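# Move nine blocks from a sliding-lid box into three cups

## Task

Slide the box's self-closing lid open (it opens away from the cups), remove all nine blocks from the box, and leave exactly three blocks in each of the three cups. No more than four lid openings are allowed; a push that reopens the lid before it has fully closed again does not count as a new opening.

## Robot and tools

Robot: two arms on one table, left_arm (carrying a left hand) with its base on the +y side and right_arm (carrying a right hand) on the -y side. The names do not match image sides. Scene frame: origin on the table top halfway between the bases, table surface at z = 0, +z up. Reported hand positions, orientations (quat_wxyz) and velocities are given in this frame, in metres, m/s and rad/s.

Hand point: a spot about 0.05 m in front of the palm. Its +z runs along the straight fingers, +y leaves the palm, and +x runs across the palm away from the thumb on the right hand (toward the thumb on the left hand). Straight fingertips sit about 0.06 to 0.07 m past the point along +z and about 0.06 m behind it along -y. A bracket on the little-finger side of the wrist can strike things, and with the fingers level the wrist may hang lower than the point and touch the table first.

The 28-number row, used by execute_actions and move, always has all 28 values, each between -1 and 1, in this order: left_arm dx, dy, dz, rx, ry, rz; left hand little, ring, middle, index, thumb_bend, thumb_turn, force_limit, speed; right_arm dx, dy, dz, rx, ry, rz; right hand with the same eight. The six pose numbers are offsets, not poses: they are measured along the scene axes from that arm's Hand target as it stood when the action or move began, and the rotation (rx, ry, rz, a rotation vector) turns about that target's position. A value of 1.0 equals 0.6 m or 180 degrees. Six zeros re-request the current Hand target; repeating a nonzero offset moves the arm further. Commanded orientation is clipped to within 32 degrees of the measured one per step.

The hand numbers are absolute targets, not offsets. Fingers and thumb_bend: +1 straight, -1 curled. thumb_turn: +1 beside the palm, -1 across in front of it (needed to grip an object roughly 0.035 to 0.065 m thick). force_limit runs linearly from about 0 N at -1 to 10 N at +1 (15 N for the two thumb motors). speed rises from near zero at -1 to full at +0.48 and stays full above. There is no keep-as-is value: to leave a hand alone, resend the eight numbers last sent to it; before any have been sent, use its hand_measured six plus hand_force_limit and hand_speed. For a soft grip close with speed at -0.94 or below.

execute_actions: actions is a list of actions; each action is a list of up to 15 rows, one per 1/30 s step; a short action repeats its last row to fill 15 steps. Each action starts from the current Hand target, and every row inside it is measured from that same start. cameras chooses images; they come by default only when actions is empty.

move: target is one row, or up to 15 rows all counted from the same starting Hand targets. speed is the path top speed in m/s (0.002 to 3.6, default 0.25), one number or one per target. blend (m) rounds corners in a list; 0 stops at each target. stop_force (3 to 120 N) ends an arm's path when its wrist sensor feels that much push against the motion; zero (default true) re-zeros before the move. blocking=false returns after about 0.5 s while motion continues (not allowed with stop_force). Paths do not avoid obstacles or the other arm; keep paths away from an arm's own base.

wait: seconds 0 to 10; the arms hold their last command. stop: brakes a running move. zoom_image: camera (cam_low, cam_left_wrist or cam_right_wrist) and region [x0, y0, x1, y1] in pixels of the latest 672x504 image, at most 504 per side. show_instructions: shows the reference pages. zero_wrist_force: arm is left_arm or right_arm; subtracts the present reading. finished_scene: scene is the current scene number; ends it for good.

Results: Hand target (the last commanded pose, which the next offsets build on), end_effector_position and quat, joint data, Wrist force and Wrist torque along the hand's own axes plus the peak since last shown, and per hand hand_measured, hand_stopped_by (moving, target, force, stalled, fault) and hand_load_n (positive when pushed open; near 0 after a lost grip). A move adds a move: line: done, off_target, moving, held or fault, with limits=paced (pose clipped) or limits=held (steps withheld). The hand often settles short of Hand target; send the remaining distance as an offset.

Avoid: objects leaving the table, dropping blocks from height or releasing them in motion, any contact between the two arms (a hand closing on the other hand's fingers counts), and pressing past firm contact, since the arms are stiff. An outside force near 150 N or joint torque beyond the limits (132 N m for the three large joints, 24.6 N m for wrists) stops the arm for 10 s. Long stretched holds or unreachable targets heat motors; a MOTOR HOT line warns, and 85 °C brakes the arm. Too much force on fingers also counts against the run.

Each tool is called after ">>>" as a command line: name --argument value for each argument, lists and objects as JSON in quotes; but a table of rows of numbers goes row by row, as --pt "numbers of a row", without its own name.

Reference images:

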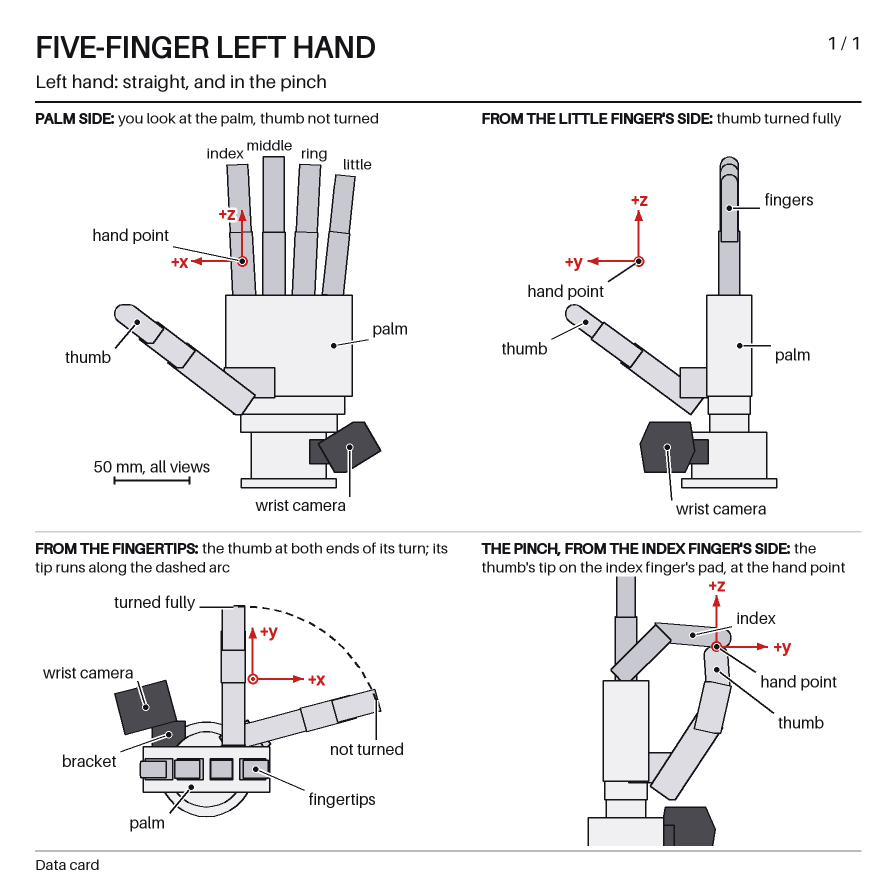

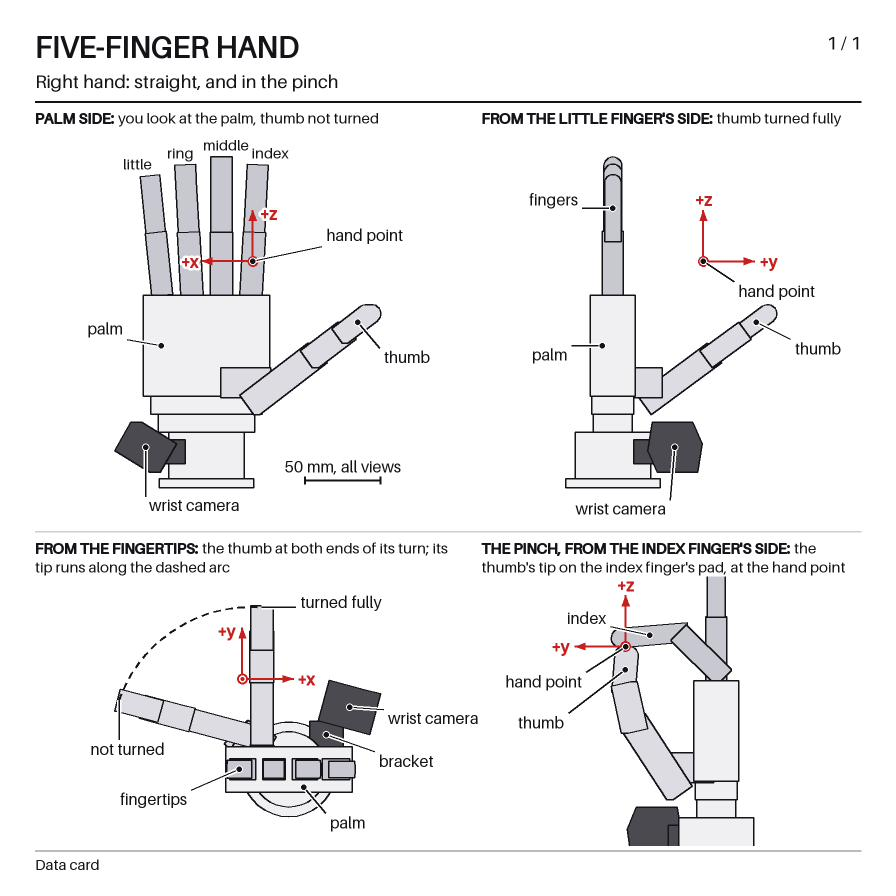

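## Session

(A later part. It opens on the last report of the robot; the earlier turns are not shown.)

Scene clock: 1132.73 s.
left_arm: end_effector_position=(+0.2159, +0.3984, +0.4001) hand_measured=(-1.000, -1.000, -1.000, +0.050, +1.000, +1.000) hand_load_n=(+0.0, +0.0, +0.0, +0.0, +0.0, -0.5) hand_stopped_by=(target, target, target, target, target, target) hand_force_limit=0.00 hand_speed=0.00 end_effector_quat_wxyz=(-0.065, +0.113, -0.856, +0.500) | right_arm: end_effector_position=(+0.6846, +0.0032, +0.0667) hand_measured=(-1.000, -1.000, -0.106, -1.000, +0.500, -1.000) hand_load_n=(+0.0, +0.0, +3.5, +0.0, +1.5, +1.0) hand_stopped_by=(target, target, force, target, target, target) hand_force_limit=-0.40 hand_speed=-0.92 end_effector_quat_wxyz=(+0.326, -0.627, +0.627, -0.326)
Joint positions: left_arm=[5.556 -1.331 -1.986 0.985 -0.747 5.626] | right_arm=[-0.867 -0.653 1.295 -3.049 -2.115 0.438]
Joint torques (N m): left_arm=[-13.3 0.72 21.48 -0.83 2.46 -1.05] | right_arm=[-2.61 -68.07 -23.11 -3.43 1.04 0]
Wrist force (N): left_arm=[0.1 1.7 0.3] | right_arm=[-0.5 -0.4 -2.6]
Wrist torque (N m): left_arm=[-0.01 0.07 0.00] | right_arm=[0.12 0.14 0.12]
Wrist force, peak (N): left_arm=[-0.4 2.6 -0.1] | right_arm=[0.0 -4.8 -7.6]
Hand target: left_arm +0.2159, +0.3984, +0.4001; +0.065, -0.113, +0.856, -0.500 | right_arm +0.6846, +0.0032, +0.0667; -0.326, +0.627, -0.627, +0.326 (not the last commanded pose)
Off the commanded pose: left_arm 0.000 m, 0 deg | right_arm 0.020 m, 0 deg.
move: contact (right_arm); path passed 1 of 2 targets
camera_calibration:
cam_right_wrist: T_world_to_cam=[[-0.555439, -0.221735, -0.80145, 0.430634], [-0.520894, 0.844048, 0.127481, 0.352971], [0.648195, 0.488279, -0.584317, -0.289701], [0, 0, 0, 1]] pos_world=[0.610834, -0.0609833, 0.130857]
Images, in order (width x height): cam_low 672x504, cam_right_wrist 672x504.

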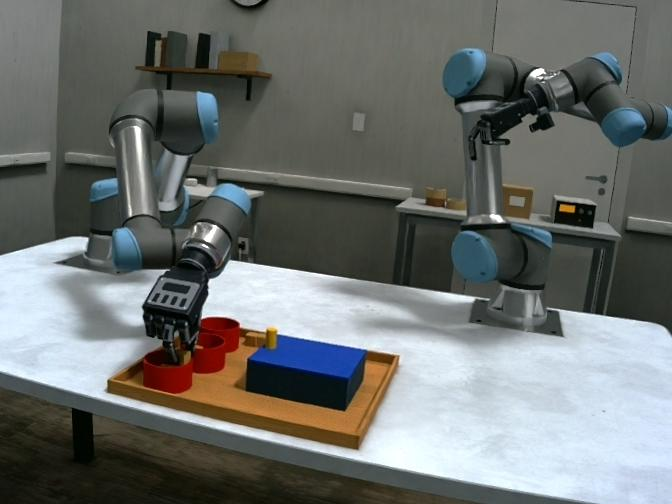

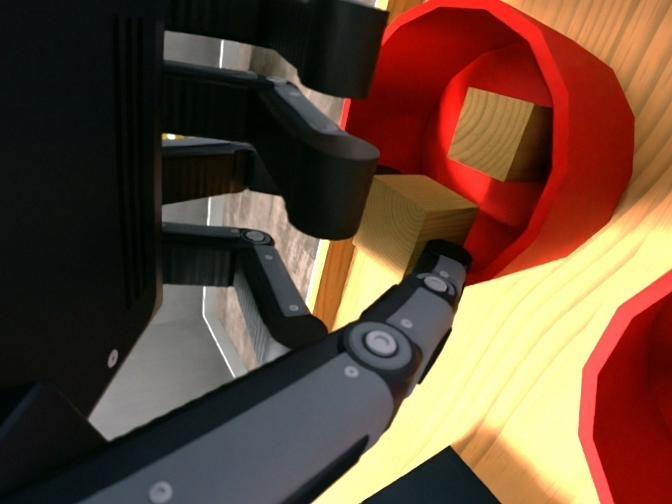

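>>> move --pt "0 0 0 0 0 0 -1 -1 -1 0.05 1 1 0 0 0 0 0.0067 0 0 0 -1 -1 -0.35 -1 0.5 -1 -0.4 -0.92" --pt "0 0 0 0 0 0 -1 -1 -1 0.05 1 1 0 0 0.0067 -0.0067 0.0067 0 0 0 -1 -1 -0.35 -1 0.5 -1 -0.4 -0.92" --speed 0.03

>>> move --target '[0, 0, 0, 0, 0, 0, -1, -1, -1, 0.05, 1, 1, 0, 0, 0, 0, -0.04, 0, 0, 0, -1, -1, -0.35, -1, 0.5, -1, -0.4, -0.92]' --speed 0.015 --stop_force 3 --cameras '["cam_low", "cam_right_wrist"]'

>>> zoom_image --camera "cam_low" --region '[110, 290, 240, 420]'

Scene clock: 1138.23 s.
left_arm: end_effector_position=(+0.2159, +0.3984, +0.4001) hand_measured=(-1.000, -1.000, -1.000, +0.050, +1.000, +1.000) hand_load_n=(+0.0, +0.0, +0.0, +0.0, +0.0, -0.5) hand_stopped_by=(target, target, target, target, target, target) hand_force_limit=0.00 hand_speed=0.00 end_effector_quat_wxyz=(-0.065, +0.113, -0.856, +0.500) | right_arm: end_effector_position=(+0.6887, -0.0009, +0.0708) hand_measured=(-1.000, -1.000, -0.106, -1.000, +0.500, -1.000) hand_load_n=(+0.0, +0.0, +3.0, +0.0, +2.5, +0.5) hand_stopped_by=(target, target, force, target, target, target) hand_force_limit=-0.40 hand_speed=-0.92 end_effector_quat_wxyz=(+0.327, -0.627, +0.627, -0.326)
Joint positions: left_arm=[5.556 -1.331 -1.986 0.985 -0.747 5.626] | right_arm=[-0.875 -0.659 1.295 -3.046 -2.109 0.432]
Joint torques (N m): left_arm=[-13.1 0.69 21.45 -0.84 2.37 -1.14] | right_arm=[7 -67.15 -7.97 -2.1 -2.46 0.65]
Wrist force (N): left_arm=[0.0 2.0 0.1] | right_arm=[-0.3 1.8 -1.3]
Wrist torque (N m): left_arm=[0.04 0.07 0.00] | right_arm=[0.20 0.10 0.16]
Wrist force, peak (N): left_arm=[-0.1 2.6 0.2] | right_arm=[-0.5 -0.3 -2.8]
Hand target: left_arm +0.2159, +0.3984, +0.4001; +0.065, -0.113, +0.856, -0.500 | right_arm +0.6886, -0.0008, +0.0707; -0.326, +0.627, -0.627, +0.326
Off the commanded pose: left_arm 0.000 m, 0 deg | right_arm 0.000 m, 0 deg.
move: done

Scene clock: 1140.93 s.
left_arm: end_effector_position=(+0.2159, +0.3984, +0.4001) hand_measured=(-1.000, -1.000, -1.000, +0.050, +1.000, +1.000) hand_load_n=(+0.0, +0.0, +0.0, +0.0, +0.0, +0.0) hand_stopped_by=(target, target, target, target, target, target) hand_force_limit=0.00 hand_speed=0.00 end_effector_quat_wxyz=(-0.065, +0.113, -0.856, +0.500) | right_arm: end_effector_position=(+0.6886, -0.0008, +0.0468) hand_measured=(-1.000, -1.000, -0.106, -1.000, +0.500, -1.000) hand_load_n=(+0.0, +0.0, +1.0, +0.0, +1.0, +0.5) hand_stopped_by=(target, target, force, target, target, target) hand_force_limit=-0.40 hand_speed=-0.92 end_effector_quat_wxyz=(+0.326, -0.627, +0.627, -0.326)
Joint positions: left_arm=[5.556 -1.331 -1.986 0.985 -0.747 5.626] | right_arm=[-0.875 -0.623 1.298 -3.084 -2.109 0.432]
Joint torques (N m): left_arm=[-13.03 0.21 22.07 -0.89 2.31 -1.1] | right_arm=[7.02 -67.4 -7.16 -1.09 -0.81 1.21]
Wrist force (N): left_arm=[0.2 2.0 0.4] | right_arm=[-0.1 -0.6 -3.3]
Wrist torque (N m): left_arm=[0.03 0.06 0.00] | right_arm=[0.09 0.11 0.11]
Wrist force, peak (N): left_arm=[0.0 2.4 0.4] | right_arm=[0.0 -2.0 -4.4]
Hand target: left_arm +0.2159, +0.3984, +0.4001; +0.065, -0.113, +0.856, -0.500 | right_arm +0.6886, -0.0008, +0.0468; -0.326, +0.627, -0.627, +0.326
Off the commanded pose: left_arm 0.000 m, 0 deg | right_arm 0.000 m, 0 deg.
move: contact (right_arm)
camera_calibration:
cam_right_wrist: T_world_to_cam=[[-0.555439, -0.221735, -0.80145, 0.41602], [-0.520894, 0.844048, 0.127481, 0.360968], [0.648195, 0.488279, -0.584317, -0.301969], [0, 0, 0, 1]] pos_world=[0.614834, -0.0649833, 0.110957]
Images, in order (width x height): cam_low 672x504, cam_right_wrist 672x504.

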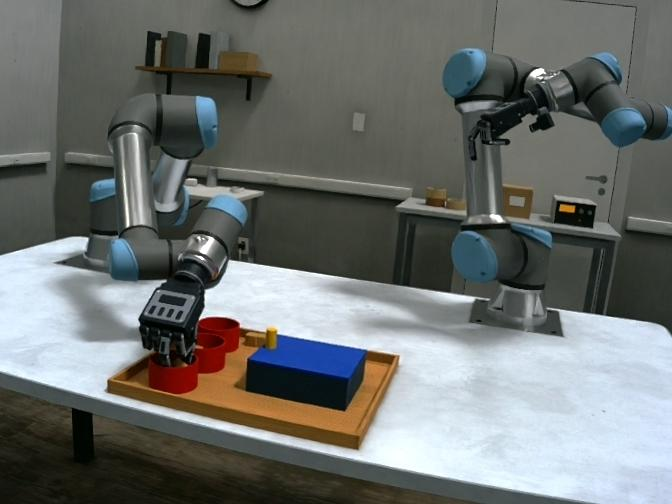

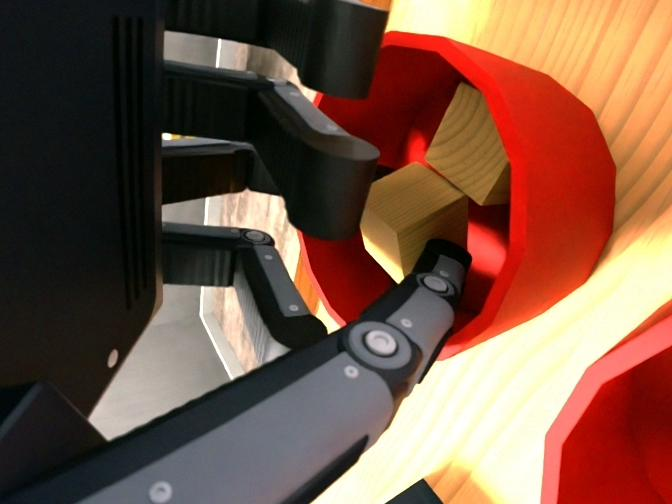

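Scaled by 3.877.

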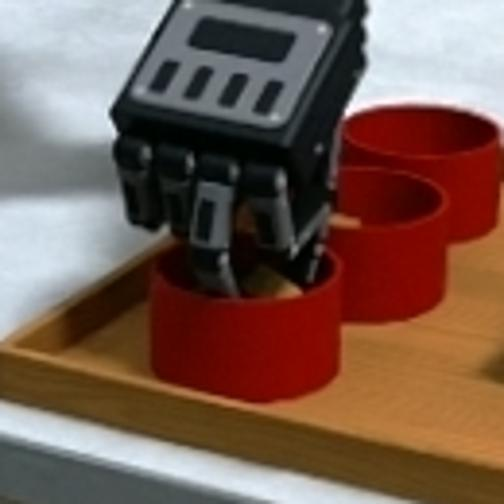

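>>> move --pt "0 0 0 0 0 0 -1 -1 -1 0.05 1 1 0 0 0 0 0.0025 0 0 0 -1 -1 -0.03 -1 0.5 -1 -0.4 -0.85" --speed 0.02

>>> move --pt "0 0 0 0 0 0 -1 -1 -1 0.05 1 1 0 0 0 0 0.0083 0 0 0 -1 -1 -0.1 -1 0.5 -1 -0.4 -0.8" --pt "0 0 0 0 0 0 -1 -1 -1 0.05 1 1 0 0 0 0 0.1167 0 0 0 -1 -1 -0.1 -1 0.5 -1 -0.4 -0.8" --speed '[0.02, 0.07]' --cameras '["cam_low", "cam_right_wrist"]'

>>> zoom_image --camera "cam_right_wrist" --region '[340, 0, 672, 320]'

>>> move --pt "0 0 0 0 0 0 -1 -1 -1 0.05 1 1 0 0 -0.4 0.1 0.03 0 0 0 -1 -1 -0.1 -1 0.5 -1 -0.4 -0.8" --pt "0 0 0 0 0 0 -1 -1 -1 0.05 1 1 0 0 -0.4 0.1 -0.0083 0 0 0 -1 -1 0.08 -1 0.5 -1 -0.4 0" --speed '[0.2, 0.1]' --blend '[0.02, 0]' --cameras '["cam_low", "cam_right_wrist"]'

>>> zoom_image --camera "cam_right_wrist" --region '[340, 50, 672, 400]'

Scene clock: 1146.43 s.
left_arm: end_effector_position=(+0.2159, +0.3984, +0.4001) hand_measured=(-1.000, -1.000, -1.000, +0.050, +1.000, +1.000) hand_load_n=(+0.0, +0.0, +0.0, +0.0, +0.0, -0.5) hand_stopped_by=(target, target, target, target, target, target) hand_force_limit=0.00 hand_speed=0.00 end_effector_quat_wxyz=(-0.065, +0.113, -0.856, +0.500) | right_arm: end_effector_position=(+0.6886, -0.0008, +0.0483) hand_measured=(-1.000, -1.000, -0.030, -1.000, +0.500, -1.000) hand_load_n=(+0.0, +0.0, -1.0, +0.0, -1.0, -0.5) hand_stopped_by=(target, target, target, target, target, target) hand_force_limit=-0.40 hand_speed=-0.85 end_effector_quat_wxyz=(+0.326, -0.627, +0.627, -0.326)
Joint positions: left_arm=[5.556 -1.331 -1.986 0.985 -0.747 5.626] | right_arm=[-0.875 -0.625 1.298 -3.082 -2.109 0.432]
Joint torques (N m): left_arm=[-12.99 0.36 22.14 -0.84 2.37 -1.08] | right_arm=[7.77 -66.55 -11.78 -1.63 -0.65 1.01]
Wrist force (N): left_arm=[-0.2 2.1 -0.2] | right_arm=[0.0 1.4 -2.0]
Wrist torque (N m): left_arm=[0.08 0.09 -0.02] | right_arm=[0.24 0.08 0.14]
Wrist force, peak (N): left_arm=[-0.1 2.5 0.1] | right_arm=[0.0 -1.0 -3.4]
Hand target: left_arm +0.2159, +0.3984, +0.4001; +0.065, -0.113, +0.856, -0.500 | right_arm +0.6886, -0.0008, +0.0483; -0.326, +0.627, -0.627, +0.326
Off the commanded pose: left_arm 0.000 m, 0 deg | right_arm 0.000 m, 0 deg.
move: done

Scene clock: 1148.27 s.
left_arm: end_effector_position=(+0.2159, +0.3984, +0.4001) hand_measured=(-1.000, -1.000, -1.000, +0.050, +1.000, +1.000) hand_load_n=(+0.0, +0.0, +0.0, +0.0, +0.0, -0.5) hand_stopped_by=(target, target, target, target, target, target) hand_force_limit=0.00 hand_speed=0.00 end_effector_quat_wxyz=(-0.065, +0.113, -0.856, +0.500) | right_arm: end_effector_position=(+0.6887, -0.0007, +0.1186) hand_measured=(-1.000, -1.000, -0.100, -1.000, +0.500, -1.000) hand_load_n=(+0.0, +0.0, +0.0, +0.0, +0.0, +0.0) hand_stopped_by=(target, target, target, target, target, target) hand_force_limit=-0.40 hand_speed=-0.80 end_effector_quat_wxyz=(+0.327, -0.627, +0.627, -0.326)
Joint positions: left_arm=[5.556 -1.331 -1.986 0.985 -0.747 5.626] | right_arm=[-0.875 -0.724 1.28 -2.966 -2.109 0.432]
Joint torques (N m): left_arm=[-13.19 0.95 21.95 -0.94 2.41 -1.07] | right_arm=[6.63 -46.3 -9.27 -4.12 -0.45 0.57]
Wrist force (N): left_arm=[-0.1 2.4 0.0] | right_arm=[-0.2 2.2 -1.5]
Wrist torque (N m): left_arm=[0.11 0.08 -0.02] | right_arm=[0.28 0.08 0.16]
Wrist force, peak (N): left_arm=[-0.1 2.5 -0.3] | right_arm=[-0.5 2.4 -1.2]
Hand target: left_arm +0.2159, +0.3984, +0.4001; +0.065, -0.113, +0.856, -0.500 | right_arm +0.6886, -0.0008, +0.1183; -0.326, +0.627, -0.627, +0.326
Off the commanded pose: left_arm 0.000 m, 0 deg | right_arm 0.000 m, 0 deg.
move: done
camera_calibration:
cam_right_wrist: T_world_to_cam=[[-0.555143, -0.221514, -0.801716, 0.4735], [-0.520915, 0.844033, 0.127498, 0.351876], [0.648432, 0.488406, -0.583949, -0.260286], [0, 0, 0, 1]] pos_world=[0.614935, -0.0649826, 0.182756]
Images, in order (width x height): cam_low 672x504, cam_right_wrist 672x504.

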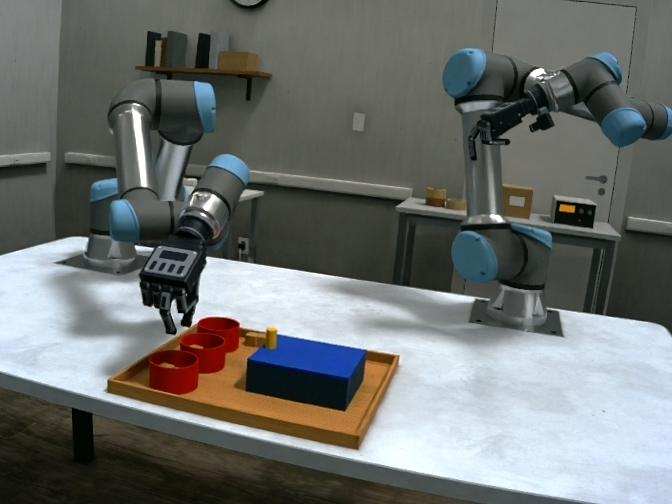

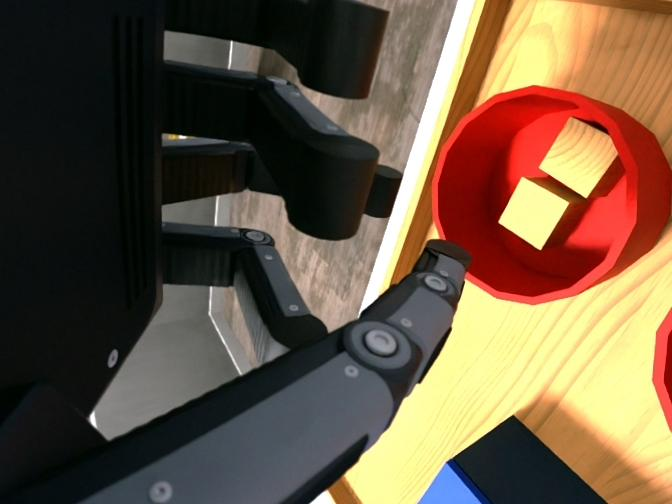

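Scaled by 1.518.

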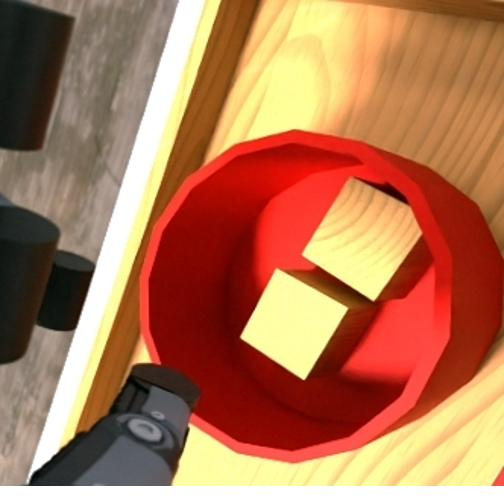

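Scene clock: 1150.67 s.
left_arm: end_effector_position=(+0.2159, +0.3984, +0.4001) hand_measured=(-1.000, -1.000, -1.000, +0.050, +1.000, +1.000) hand_load_n=(+0.0, +0.0, +0.0, +0.0, -0.5, -0.5) hand_stopped_by=(target, target, target, target, target, target) hand_force_limit=0.00 hand_speed=0.00 end_effector_quat_wxyz=(-0.065, +0.113, -0.856, +0.500) | right_arm: end_effector_position=(+0.4486, +0.0592, +0.1133) hand_measured=(-1.000, -1.000, +0.080, -1.000, +0.500, -1.000) hand_load_n=(+0.0, +0.5, +0.0, +0.0, +0.0, +0.0) hand_stopped_by=(target, target, target, target, target, target) hand_force_limit=-0.40 hand_speed=0.00 end_effector_quat_wxyz=(+0.326, -0.627, +0.627, -0.326)
Joint positions: left_arm=[5.556 -1.331 -1.986 0.985 -0.747 5.626] | right_arm=[-0.553 -0.902 1.596 -2.922 -2.33 0.728]
Joint torques (N m): left_arm=[-12.61 0.37 21.84 -0.86 2.4 -1.02] | right_arm=[7.22 -60.54 -27.02 -4.23 -1.65 0.57]
Wrist force (N): left_arm=[0.1 2.2 0.4] | right_arm=[-0.4 2.1 -1.7]
Wrist torque (N m): left_arm=[0.06 0.07 -0.01] | right_arm=[0.26 0.15 0.14]
Wrist force, peak (N): left_arm=[-0.1 2.4 0.2] | right_arm=[-0.9 2.4 -3.4]
Hand target: left_arm +0.2159, +0.3984, +0.4001; +0.065, -0.113, +0.856, -0.500 | right_arm +0.4486, +0.0592, +0.1133; -0.326, +0.627, -0.627, +0.326
Off the commanded pose: left_arm 0.000 m, 0 deg | right_arm 0.000 m, 0 deg.
move: done; blend cut to 0.0115 m at target 1
camera_calibration:
cam_right_wrist: T_world_to_cam=[[-0.555439, -0.221735, -0.80145, 0.349371], [-0.520894, 0.844048, 0.127481, 0.176885], [0.648195, 0.488279, -0.584317, -0.136906], [0, 0, 0, 1]] pos_world=[0.374934, -0.00498332, 0.177457]
Images, in order (width x height): cam_low 672x504, cam_right_wrist 672x504.

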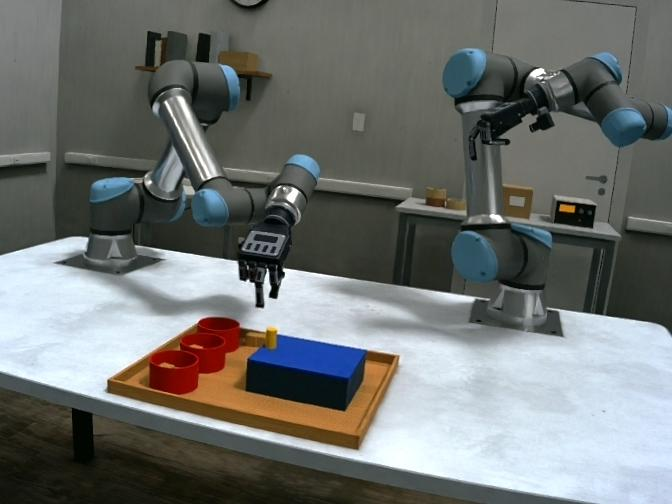

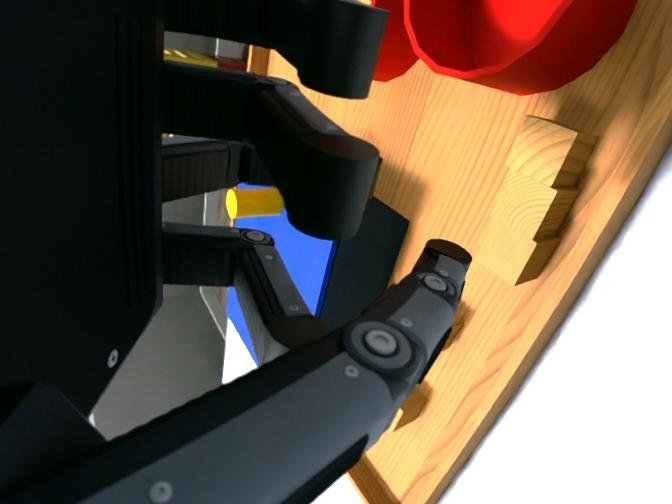

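Scaled by 1.440.

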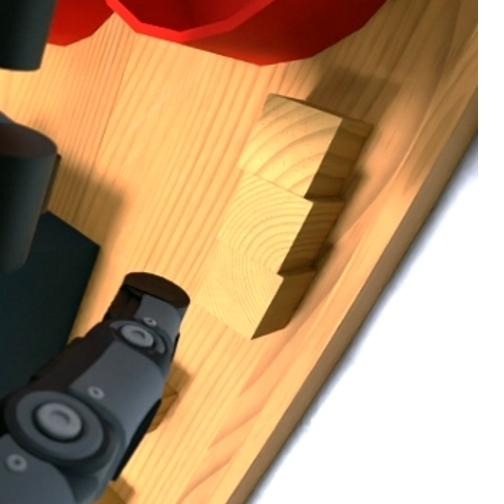

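>>> move --target '[0, 0, 0, 0, 0, 0, -1, -1, -1, 0.05, 1, 1, 0, 0, -0.0053, 0.0337, -0.1362, 0, 0, 0, -1, -1, 0.08, -1, 0.5, -1, -0.4, 0]' --speed 0.06 --stop_force 3

>>> move --target '[0, 0, 0, 0, 0, 0, -1, -1, -1, 0.05, 1, 1, 0, 0, 0, 0, 0, 0, 0, 0, -1, -1, -0.35, -1, 0.5, -1, -0.4, -0.92]' --speed 0.02 --cameras '["cam_right_wrist"]'

>>> move --pt "0 0 0 0 0 0 -1 -1 -1 0.05 1 1 0 0 0 0 0.2 0 0 0 -1 -1 -0.35 -1 0.5 -1 -0.4 -0.92" --pt "0 0 0 0 0 0 -1 -1 -1 0.05 1 1 0 0 0.0667 -0.1533 0.18 0 0 0 -1 -1 -0.35 -1 0.5 -1 -0.4 -0.92" --pt "0 0 0 0 0 0 -1 -1 -1 0.05 1 1 0 0 0.0667 -0.1533 0.12 0 0 0 -1 -1 -0.35 -1 0.5 -1 -0.4 -0.92" --speed '[0.08, 0.15, 0.1]' --blend '[0.02, 0.015, 0]' --cameras '["cam_low", "cam_right_wrist"]'

>>> zoom_image --camera "cam_right_wrist" --region '[340, 50, 672, 370]'

Scene clock: 1162.07 s.
left_arm: end_effector_position=(+0.2159, +0.3984, +0.4001) hand_measured=(-1.000, -1.000, -1.000, +0.050, +1.000, +1.000) hand_load_n=(+0.0, +0.0, +0.0, +0.0, +0.0, -0.5) hand_stopped_by=(target, target, target, target, target, target) hand_force_limit=0.00 hand_speed=0.00 end_effector_quat_wxyz=(-0.065, +0.113, -0.856, +0.500) | right_arm: end_effector_position=(+0.4457, +0.0775, +0.0393) hand_measured=(-1.000, -1.000, +0.080, -1.000, +0.500, -1.000) hand_load_n=(+0.0, +0.0, +0.0, +0.0, -0.5, +0.5) hand_stopped_by=(target, target, target, target, target, target) hand_force_limit=-0.40 hand_speed=0.00 end_effector_quat_wxyz=(+0.326, -0.627, +0.627, -0.326)
Joint positions: left_arm=[5.556 -1.331 -1.986 0.985 -0.747 5.626] | right_arm=[-0.534 -0.759 1.563 -3.018 -2.341 0.749]
Joint torques (N m): left_arm=[-12.63 0.26 21.54 -0.92 2.42 -1.12] | right_arm=[-8.5 -39.05 -25.15 -3.69 -2.99 -0.51]
Wrist force (N): left_arm=[-0.2 2.1 0.0] | right_arm=[-0.5 0.5 -3.3]
Wrist torque (N m): left_arm=[0.07 0.10 -0.03] | right_arm=[0.17 0.17 0.15]
Wrist force, peak (N): left_arm=[-0.6 2.4 0.2] | right_arm=[1.9 -24.3 -28.1]
Hand target: left_arm +0.2159, +0.3984, +0.4001; +0.065, -0.113, +0.856, -0.500 | right_arm +0.4457, +0.0775, +0.0393; -0.326, +0.627, -0.627, +0.326 (not the last commanded pose)
Off the commanded pose: left_arm 0.000 m, 0 deg | right_arm 0.008 m, 0 deg.
move: contact (right_arm)

Scene clock: 1163.20 s.
left_arm: end_effector_position=(+0.2159, +0.3984, +0.4001) hand_measured=(-1.000, -1.000, -1.000, +0.050, +1.000, +1.000) hand_load_n=(+0.0, +0.0, +0.0, +0.0, +0.0, +0.0) hand_stopped_by=(target, target, target, target, target, target) hand_force_limit=0.00 hand_speed=0.00 end_effector_quat_wxyz=(-0.065, +0.113, -0.856, +0.500) | right_arm: end_effector_position=(+0.4457, +0.0775, +0.0393) hand_measured=(-1.000, -1.000, -0.112, -1.000, +0.500, -1.000) hand_load_n=(+0.0, +0.0, +4.5, +0.0, +1.0, +0.5) hand_stopped_by=(target, target, force, target, target, target) hand_force_limit=-0.40 hand_speed=-0.92 end_effector_quat_wxyz=(+0.326, -0.627, +0.627, -0.326)
Joint positions: left_arm=[5.556 -1.331 -1.986 0.985 -0.747 5.626] | right_arm=[-0.534 -0.759 1.563 -3.018 -2.342 0.749]
Joint torques (N m): left_arm=[-12.83 0.71 21.75 -0.78 2.44 -1.06] | right_arm=[-6.09 -40.51 -23.57 -2.86 -1.97 0.14]
Wrist force (N): left_arm=[-0.2 2.0 0.1] | right_arm=[-0.1 -0.9 -1.8]
Wrist torque (N m): left_arm=[0.06 0.10 -0.02] | right_arm=[0.17 0.14 0.12]
Wrist force, peak (N): left_arm=[-0.2 2.5 -0.2] | right_arm=[-0.6 0.9 -3.4]
Hand target: left_arm +0.2159, +0.3984, +0.4001; +0.065, -0.113, +0.856, -0.500 | right_arm +0.4457, +0.0775, +0.0393; -0.326, +0.627, -0.627, +0.326
Off the commanded pose: left_arm 0.000 m, 0 deg | right_arm 0.000 m, 0 deg.
move: done
camera_calibration:
cam_right_wrist: T_world_to_cam=[[-0.55545, -0.221748, -0.801438, 0.292514], [-0.520841, 0.844089, 0.127429, 0.169347], [0.648228, 0.488202, -0.584345, -0.187209], [0, 0, 0, 1]] pos_world=[0.372034, 0.0133166, 0.103457]
Images, in order (width x height): cam_right_wrist 672x504.

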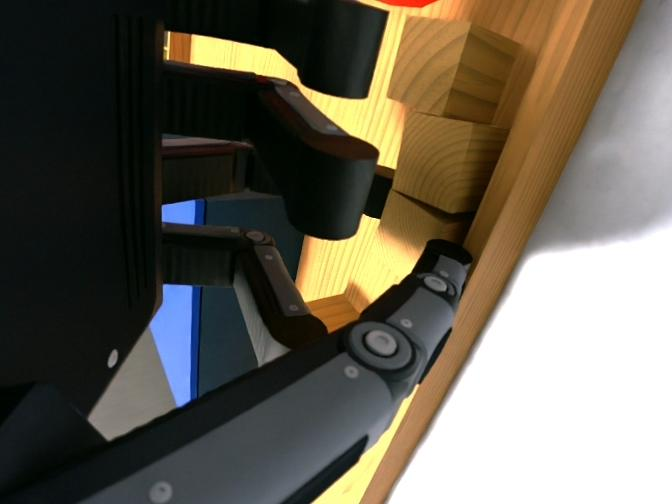

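Scene clock: 1166.17 s.
left_arm: end_effector_position=(+0.2159, +0.3984, +0.4001) hand_measured=(-1.000, -1.000, -1.000, +0.050, +1.000, +1.000) hand_load_n=(+0.0, +0.5, +0.0, +0.0, +0.0, -0.5) hand_stopped_by=(target, target, target, target, target, target) hand_force_limit=0.00 hand_speed=0.00 end_effector_quat_wxyz=(-0.065, +0.113, -0.856, +0.500) | right_arm: end_effector_position=(+0.4857, -0.0146, +0.1112) hand_measured=(-1.000, -1.000, -0.112, -1.000, +0.500, -1.000) hand_load_n=(+0.0, +0.5, +3.5, +0.0, +3.0, +0.5) hand_stopped_by=(target, target, force, target, target, target) hand_force_limit=-0.40 hand_speed=-0.92 end_effector_quat_wxyz=(+0.326, -0.627, +0.627, -0.326)
Joint positions: left_arm=[5.556 -1.331 -1.986 0.985 -0.747 5.626] | right_arm=[-0.672 -0.974 1.758 -3.093 -2.253 0.607]
Joint torques (N m): left_arm=[-12.98 0.33 22.2 -0.8 2.43 -1.05] | right_arm=[7.24 -52.69 -26 -2.13 -2.93 -1.2]
Wrist force (N): left_arm=[-0.1 2.1 0.0] | right_arm=[-0.2 1.4 -1.6]
Wrist torque (N m): left_arm=[0.05 0.08 -0.02] | right_arm=[0.17 0.12 -0.06]
Wrist force, peak (N): left_arm=[-0.2 2.5 0.2] | right_arm=[-0.2 3.4 -1.1]
Hand target: left_arm +0.2159, +0.3984, +0.4001; +0.065, -0.113, +0.856, -0.500 | right_arm +0.4857, -0.0145, +0.1113; -0.326, +0.627, -0.627, +0.326
Off the commanded pose: left_arm 0.000 m, 0 deg | right_arm 0.000 m, 0 deg.
move: done
camera_calibration:
cam_right_wrist: T_world_to_cam=[[-0.555591, -0.221854, -0.801311, 0.351927], [-0.520859, 0.844076, 0.127445, 0.258626], [0.648093, 0.488177, -0.584516, -0.12606], [0, 0, 0, 1]] pos_world=[0.411934, -0.0786838, 0.175358]
Images, in order (width x height): cam_low 672x504, cam_right_wrist 672x504.

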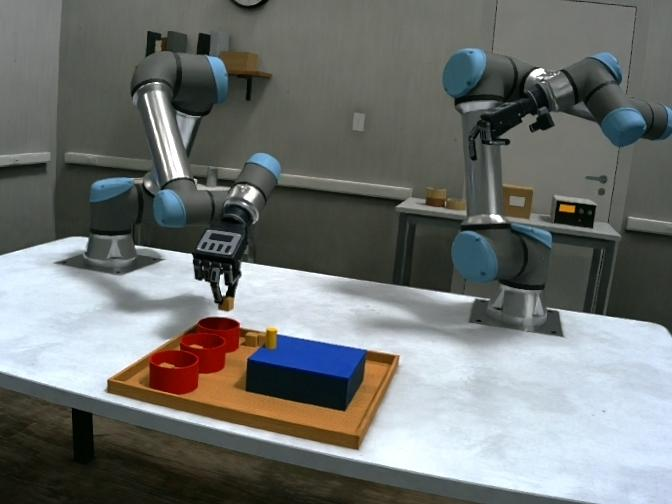

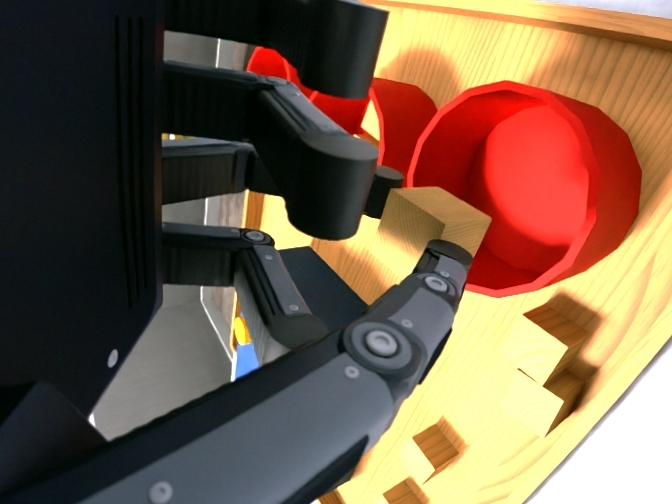

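Scaled by 1.518.

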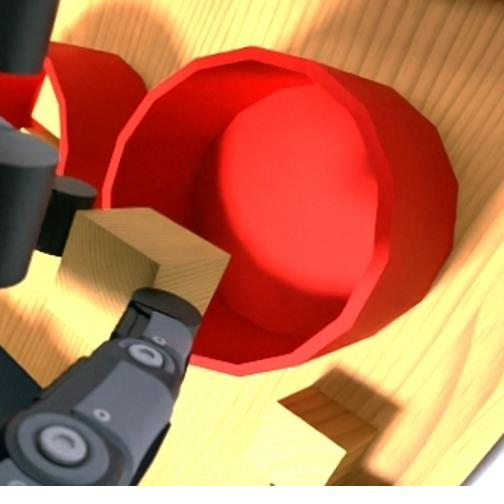

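>>> move --pt "0 0 0 0 0 0 -1 -1 -1 0.05 1 1 0 0 0.0008 -0.0283 -0.0583 0 0 0 -1 -1 -0.35 -1 0.5 -1 -0.4 -0.92" --pt "0 0 0 0 0 0 -1 -1 -1 0.05 1 1 0 0 0.0008 -0.0283 -0.1103 0 0 0 -1 -1 -0.35 -1 0.5 -1 -0.4 -0.92" --speed '[0.05, 0.015]' --stop_force 3 --cameras '["cam_low", "cam_right_wrist"]'

>>> zoom_image --camera "cam_low" --region '[150, 270, 280, 400]'

Scene clock: 1178.43 s.
left_arm: end_effector_position=(+0.2159, +0.3984, +0.4001) hand_measured=(-1.000, -1.000, -1.000, +0.050, +1.000, +1.000) hand_load_n=(+0.0, +0.0, +0.0, +0.0, -0.5, -0.5) hand_stopped_by=(target, target, target, target, target, target) hand_force_limit=0.00 hand_speed=0.00 end_effector_quat_wxyz=(-0.065, +0.113, -0.856, +0.500) | right_arm: end_effector_position=(+0.4862, -0.0315, +0.0461) hand_measured=(-1.000, -1.000, -0.112, -1.000, +0.500, -1.000) hand_load_n=(+0.0, +0.0, +3.0, +0.0, +2.5, +0.0) hand_stopped_by=(target, target, force, target, target, target) hand_force_limit=-0.40 hand_speed=-0.92 end_effector_quat_wxyz=(+0.326, -0.627, +0.627, -0.326)
Joint positions: left_arm=[5.556 -1.331 -1.986 0.985 -0.747 5.626] | right_arm=[-0.691 -0.876 1.82 -3.265 -2.24 0.588]
Joint torques (N m): left_arm=[-13.07 0.25 21.82 -0.87 2.32 -1.1] | right_arm=[3.05 -55.69 -3.63 -3.55 -1.52 0.65]
Wrist force (N): left_arm=[-0.3 1.9 -0.1] | right_arm=[-0.6 -0.6 -2.8]
Wrist torque (N m): left_arm=[0.04 0.10 -0.02] | right_arm=[0.03 0.16 0.11]
Wrist force, peak (N): left_arm=[-0.2 2.4 0.3] | right_arm=[-1.1 -5.0 -6.4]
Hand target: left_arm +0.2159, +0.3984, +0.4001; +0.065, -0.113, +0.856, -0.500 | right_arm +0.4862, -0.0315, +0.0461; -0.326, +0.627, -0.627, +0.326 (not the last commanded pose)
Off the commanded pose: left_arm 0.000 m, 0 deg | right_arm 0.001 m, 0 deg.
move: contact (right_arm); path passed 1 of 2 targets
camera_calibration:
cam_right_wrist: T_world_to_cam=[[-0.555439, -0.221735, -0.80145, 0.296231], [-0.520894, 0.844048, 0.127481, 0.28154], [0.648195, 0.488279, -0.584317, -0.156193], [0, 0, 0, 1]] pos_world=[0.412434, -0.0956833, 0.110257]
Images, in order (width x height): cam_low 672x504, cam_right_wrist 672x504.

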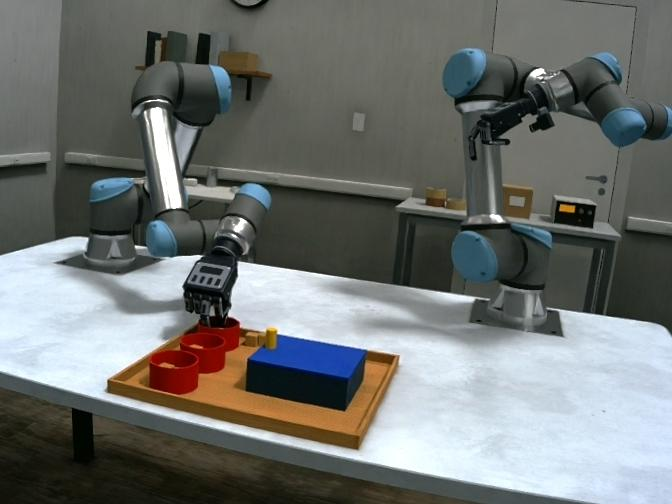

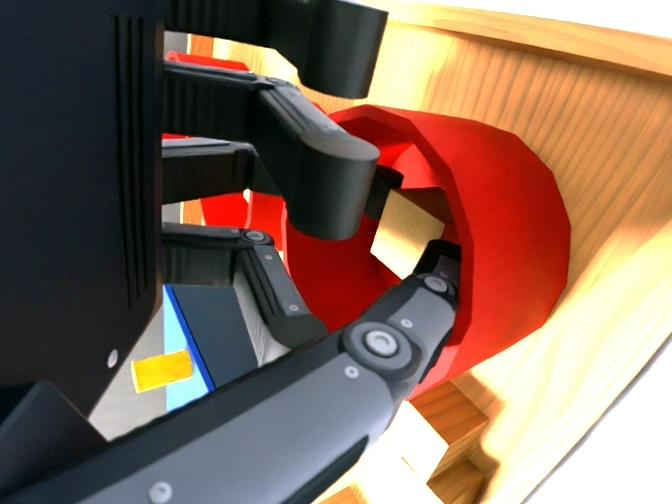

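Scaled by 3.877.

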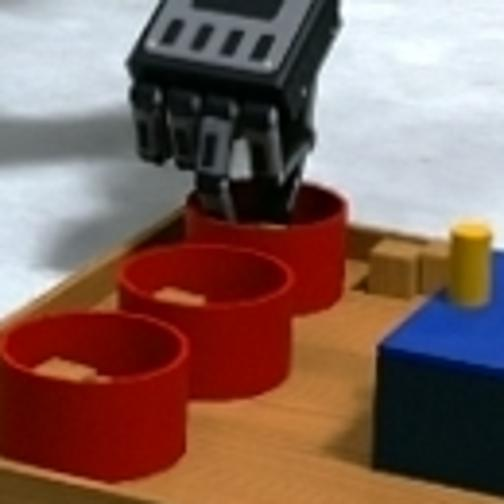

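>>> move --pt "0 0 0 0 0 0 -1 -1 -1 0.05 1 1 0 0 0 0 0.0017 0 0 0 -1 -1 -0.04 -1 0.5 -1 -0.4 -0.85" --speed 0.02

>>> move --pt "0 0 0 0 0 0 -1 -1 -1 0.05 1 1 0 0 0 0 0.0017 0 0 0 -1 -1 -0.12 -1 0.5 -1 -0.4 -0.8" --pt "0 0 0 0 0 0 -1 -1 -1 0.05 1 1 0 0 0 0 0.12 0 0 0 -1 -1 -0.12 -1 0.5 -1 -0.4 -0.8" --pt "0 0 0 0 0 0 -1 -1 -1 0.05 1 1 0 0 -0.0667 0.15 0.12 0 0 0 -1 -1 0.08 -1 0.5 -1 -0.4 0" --speed '[0.02, 0.07, 0.15]' --cameras '["cam_low", "cam_right_wrist"]'

>>> zoom_image --camera "cam_right_wrist" --region '[340, 20, 672, 370]'

Scene clock: 1183.20 s.
left_arm: end_effector_position=(+0.2159, +0.3984, +0.4001) hand_measured=(-1.000, -1.000, -1.000, +0.050, +1.000, +1.000) hand_load_n=(+0.0, +0.0, +0.0, +0.0, +0.0, +0.0) hand_stopped_by=(target, target, target, target, target, target) hand_force_limit=0.00 hand_speed=0.00 end_effector_quat_wxyz=(-0.065, +0.113, -0.856, +0.500) | right_arm: end_effector_position=(+0.4862, -0.0315, +0.0471) hand_measured=(-1.000, -1.000, -0.040, -1.000, +0.500, -1.000) hand_load_n=(+0.0, +0.0, -0.5, +0.0, -0.5, -0.5) hand_stopped_by=(target, target, target, target, target, target) hand_force_limit=-0.40 hand_speed=-0.85 end_effector_quat_wxyz=(+0.326, -0.627, +0.627, -0.326)
Joint positions: left_arm=[5.556 -1.331 -1.986 0.985 -0.747 5.626] | right_arm=[-0.691 -0.878 1.82 -3.263 -2.24 0.588]
Joint torques (N m): left_arm=[-12.73 0.72 21.63 -0.88 2.37 -1.05] | right_arm=[-4.49 -55.08 -15.99 -1.71 0.35 0.5]
Wrist force (N): left_arm=[-0.2 2.0 0.2] | right_arm=[-0.4 1.5 -1.7]
Wrist torque (N m): left_arm=[0.04 0.10 -0.02] | right_arm=[0.20 0.11 0.17]
Wrist force, peak (N): left_arm=[-0.2 2.6 0.2] | right_arm=[-0.3 -0.4 -3.4]
Hand target: left_arm +0.2159, +0.3984, +0.4001; +0.065, -0.113, +0.856, -0.500 | right_arm +0.4862, -0.0315, +0.0471; -0.326, +0.627, -0.627, +0.326
Off the commanded pose: left_arm 0.000 m, 0 deg | right_arm 0.000 m, 0 deg.
move: done

Scene clock: 1186.70 s.
left_arm: end_effector_position=(+0.2159, +0.3984, +0.4001) hand_measured=(-1.000, -1.000, -1.000, +0.050, +1.000, +1.000) hand_load_n=(+0.0, +0.0, +0.0, +0.0, -0.5, -0.5) hand_stopped_by=(target, target, target, target, target, target) hand_force_limit=0.00 hand_speed=0.00 end_effector_quat_wxyz=(-0.065, +0.113, -0.856, +0.500) | right_arm: end_effector_position=(+0.4462, +0.0585, +0.1191) hand_measured=(-1.000, -1.000, +0.080, -1.000, +0.500, -1.000) hand_load_n=(+0.0, +0.0, +0.0, +0.0, +0.0, +0.0) hand_stopped_by=(target, target, target, target, target, target) hand_force_limit=-0.40 hand_speed=0.00 end_effector_quat_wxyz=(+0.326, -0.627, +0.627, -0.326)
Joint positions: left_arm=[5.556 -1.331 -1.986 0.985 -0.747 5.626] | right_arm=[-0.55 -0.914 1.599 -2.911 -2.332 0.731]
Joint torques (N m): left_arm=[-12.86 0.51 21.73 -0.88 2.45 -1.07] | right_arm=[5.23 -60.31 -26.77 -1.29 0.17 0.51]
Wrist force (N): left_arm=[-0.2 2.0 0.2] | right_arm=[-0.5 1.9 -1.7]
Wrist torque (N m): left_arm=[0.05 0.11 -0.03] | right_arm=[0.24 0.16 0.12]
Wrist force, peak (N): left_arm=[-0.4 2.4 0.4] | right_arm=[-1.5 2.7 -2.2]
Hand target: left_arm +0.2159, +0.3984, +0.4001; +0.065, -0.113, +0.856, -0.500 | right_arm +0.4462, +0.0585, +0.1191; -0.326, +0.627, -0.627, +0.326
Off the commanded pose: left_arm 0.000 m, 0 deg | right_arm 0.000 m, 0 deg.
move: done
camera_calibration:
cam_right_wrist: T_world_to_cam=[[-0.555493, -0.22168, -0.801428, 0.352492], [-0.520797, 0.844106, 0.127495, 0.175395], [0.648227, 0.488204, -0.584345, -0.131562], [0, 0, 0, 1]] pos_world=[0.372434, -0.00568325, 0.183257]
Images, in order (width x height): cam_low 672x504, cam_right_wrist 672x504.

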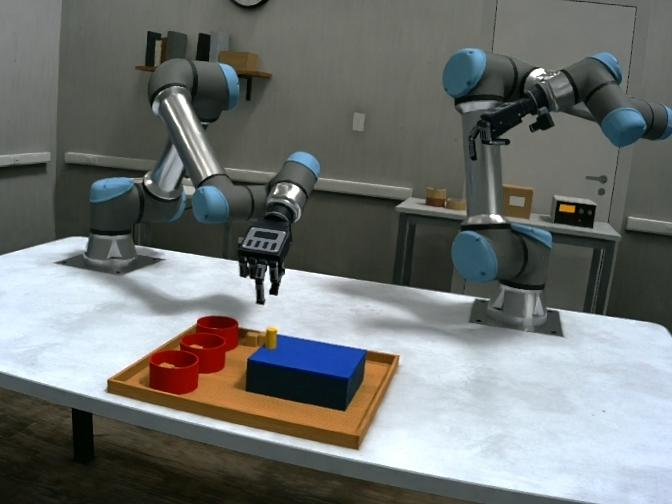

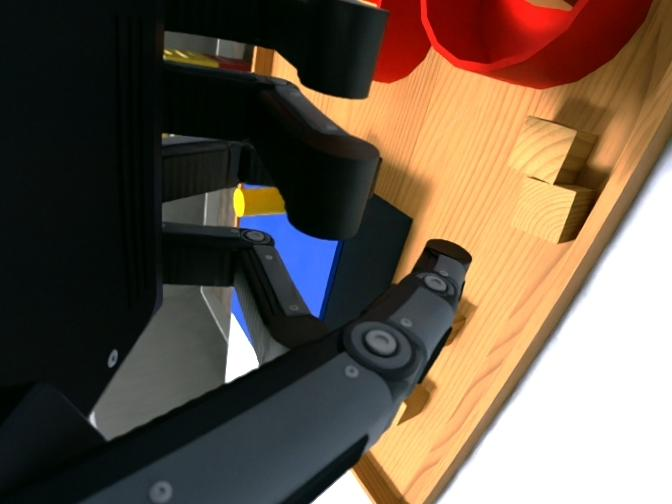

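Scaled by 1.440.

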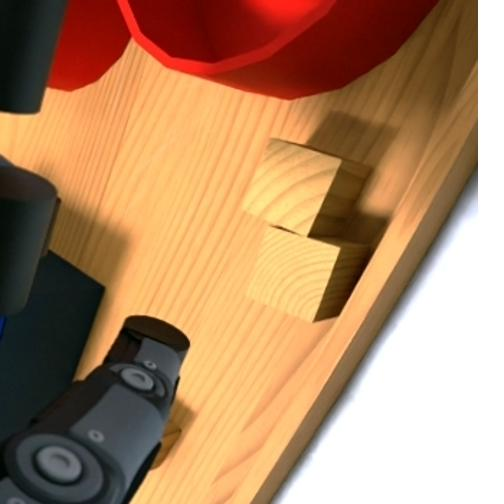

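>>> execute_actions --actions '[]' --cameras '["cam_right_wrist", "cam_low"]'

Scene clock: 1204.17 s.
left_arm: end_effector_position=(+0.2159, +0.3984, +0.4001) hand_measured=(-1.000, -1.000, -1.000, +0.050, +1.000, +1.000) hand_load_n=(+0.0, +0.0, +0.0, +0.0, +0.0, +0.0) hand_stopped_by=(target, target, target, target, target, target) hand_force_limit=0.00 hand_speed=0.00 end_effector_quat_wxyz=(-0.065, +0.113, -0.856, +0.500) | right_arm: end_effector_position=(+0.4462, +0.0585, +0.1191) hand_measured=(-1.000, -1.000, +0.080, -1.000, +0.500, -1.000) hand_load_n=(+0.0, +0.0, +0.0, +0.0, +0.0, +0.0) hand_stopped_by=(target, target, target, target, target, target) hand_force_limit=-0.40 hand_speed=0.00 end_effector_quat_wxyz=(+0.326, -0.627, +0.627, -0.326)
Joint positions: left_arm=[5.556 -1.331 -1.986 0.985 -0.747 5.626] | right_arm=[-0.55 -0.914 1.598 -2.911 -2.332 0.731]
Joint velocities: within noise
Joint torques (N m): left_arm=[-13.23 1.15 21.47 -0.87 2.39 -0.96] | right_arm=[5.54 -60.39 -26.01 -1.15 -0.94 0.55]
Wrist force (N): left_arm=[0.2 2.2 -0.1] | right_arm=[-0.4 1.9 -1.7]
Wrist torque (N m): left_arm=[0.07 0.05 0.00] | right_arm=[0.25 0.14 0.13]
Wrist force, peak (N): left_arm=[-0.5 2.4 0.3] | right_arm=[-0.4 2.2 -1.9]
Hand target: left_arm +0.2159, +0.3984, +0.4001; +0.065, -0.113, +0.856, -0.500 | right_arm +0.4462, +0.0585, +0.1191; -0.326, +0.627, -0.627, +0.326
Off the commanded pose: left_arm 0.000 m, 0 deg | right_arm 0.000 m, 0 deg.
camera_calibration:
cam_right_wrist: T_world_to_cam=[[-0.555386, -0.221695, -0.801497, 0.352465], [-0.520902, 0.844042, 0.127488, 0.175436], [0.648234, 0.488307, -0.584251, -0.131582], [0, 0, 0, 1]] pos_world=[0.372434, -0.00568318, 0.183257]
Images, in order (width x height): cam_low 672x504, cam_right_wrist 672x504.

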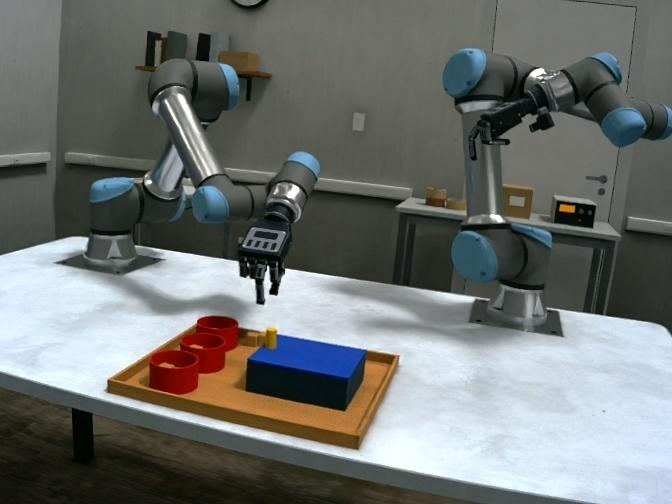

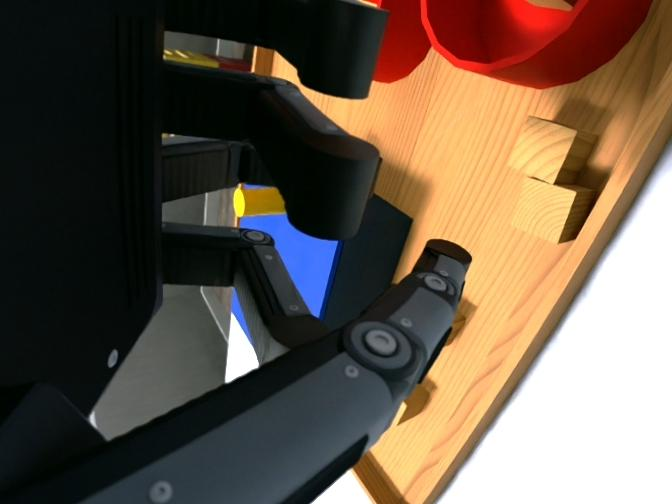

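>>> zoom_image --camera "cam_right_wrist" --region '[460, 80, 672, 280]'

Scaled by 2.377.

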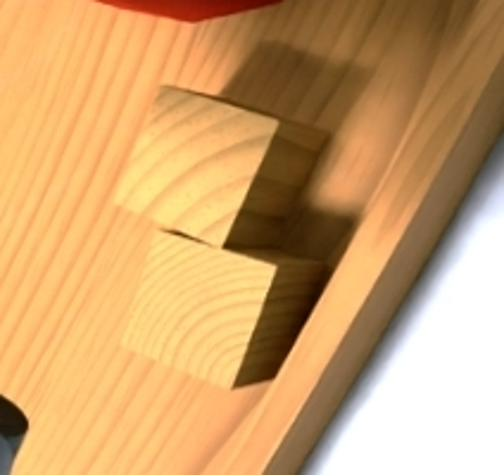

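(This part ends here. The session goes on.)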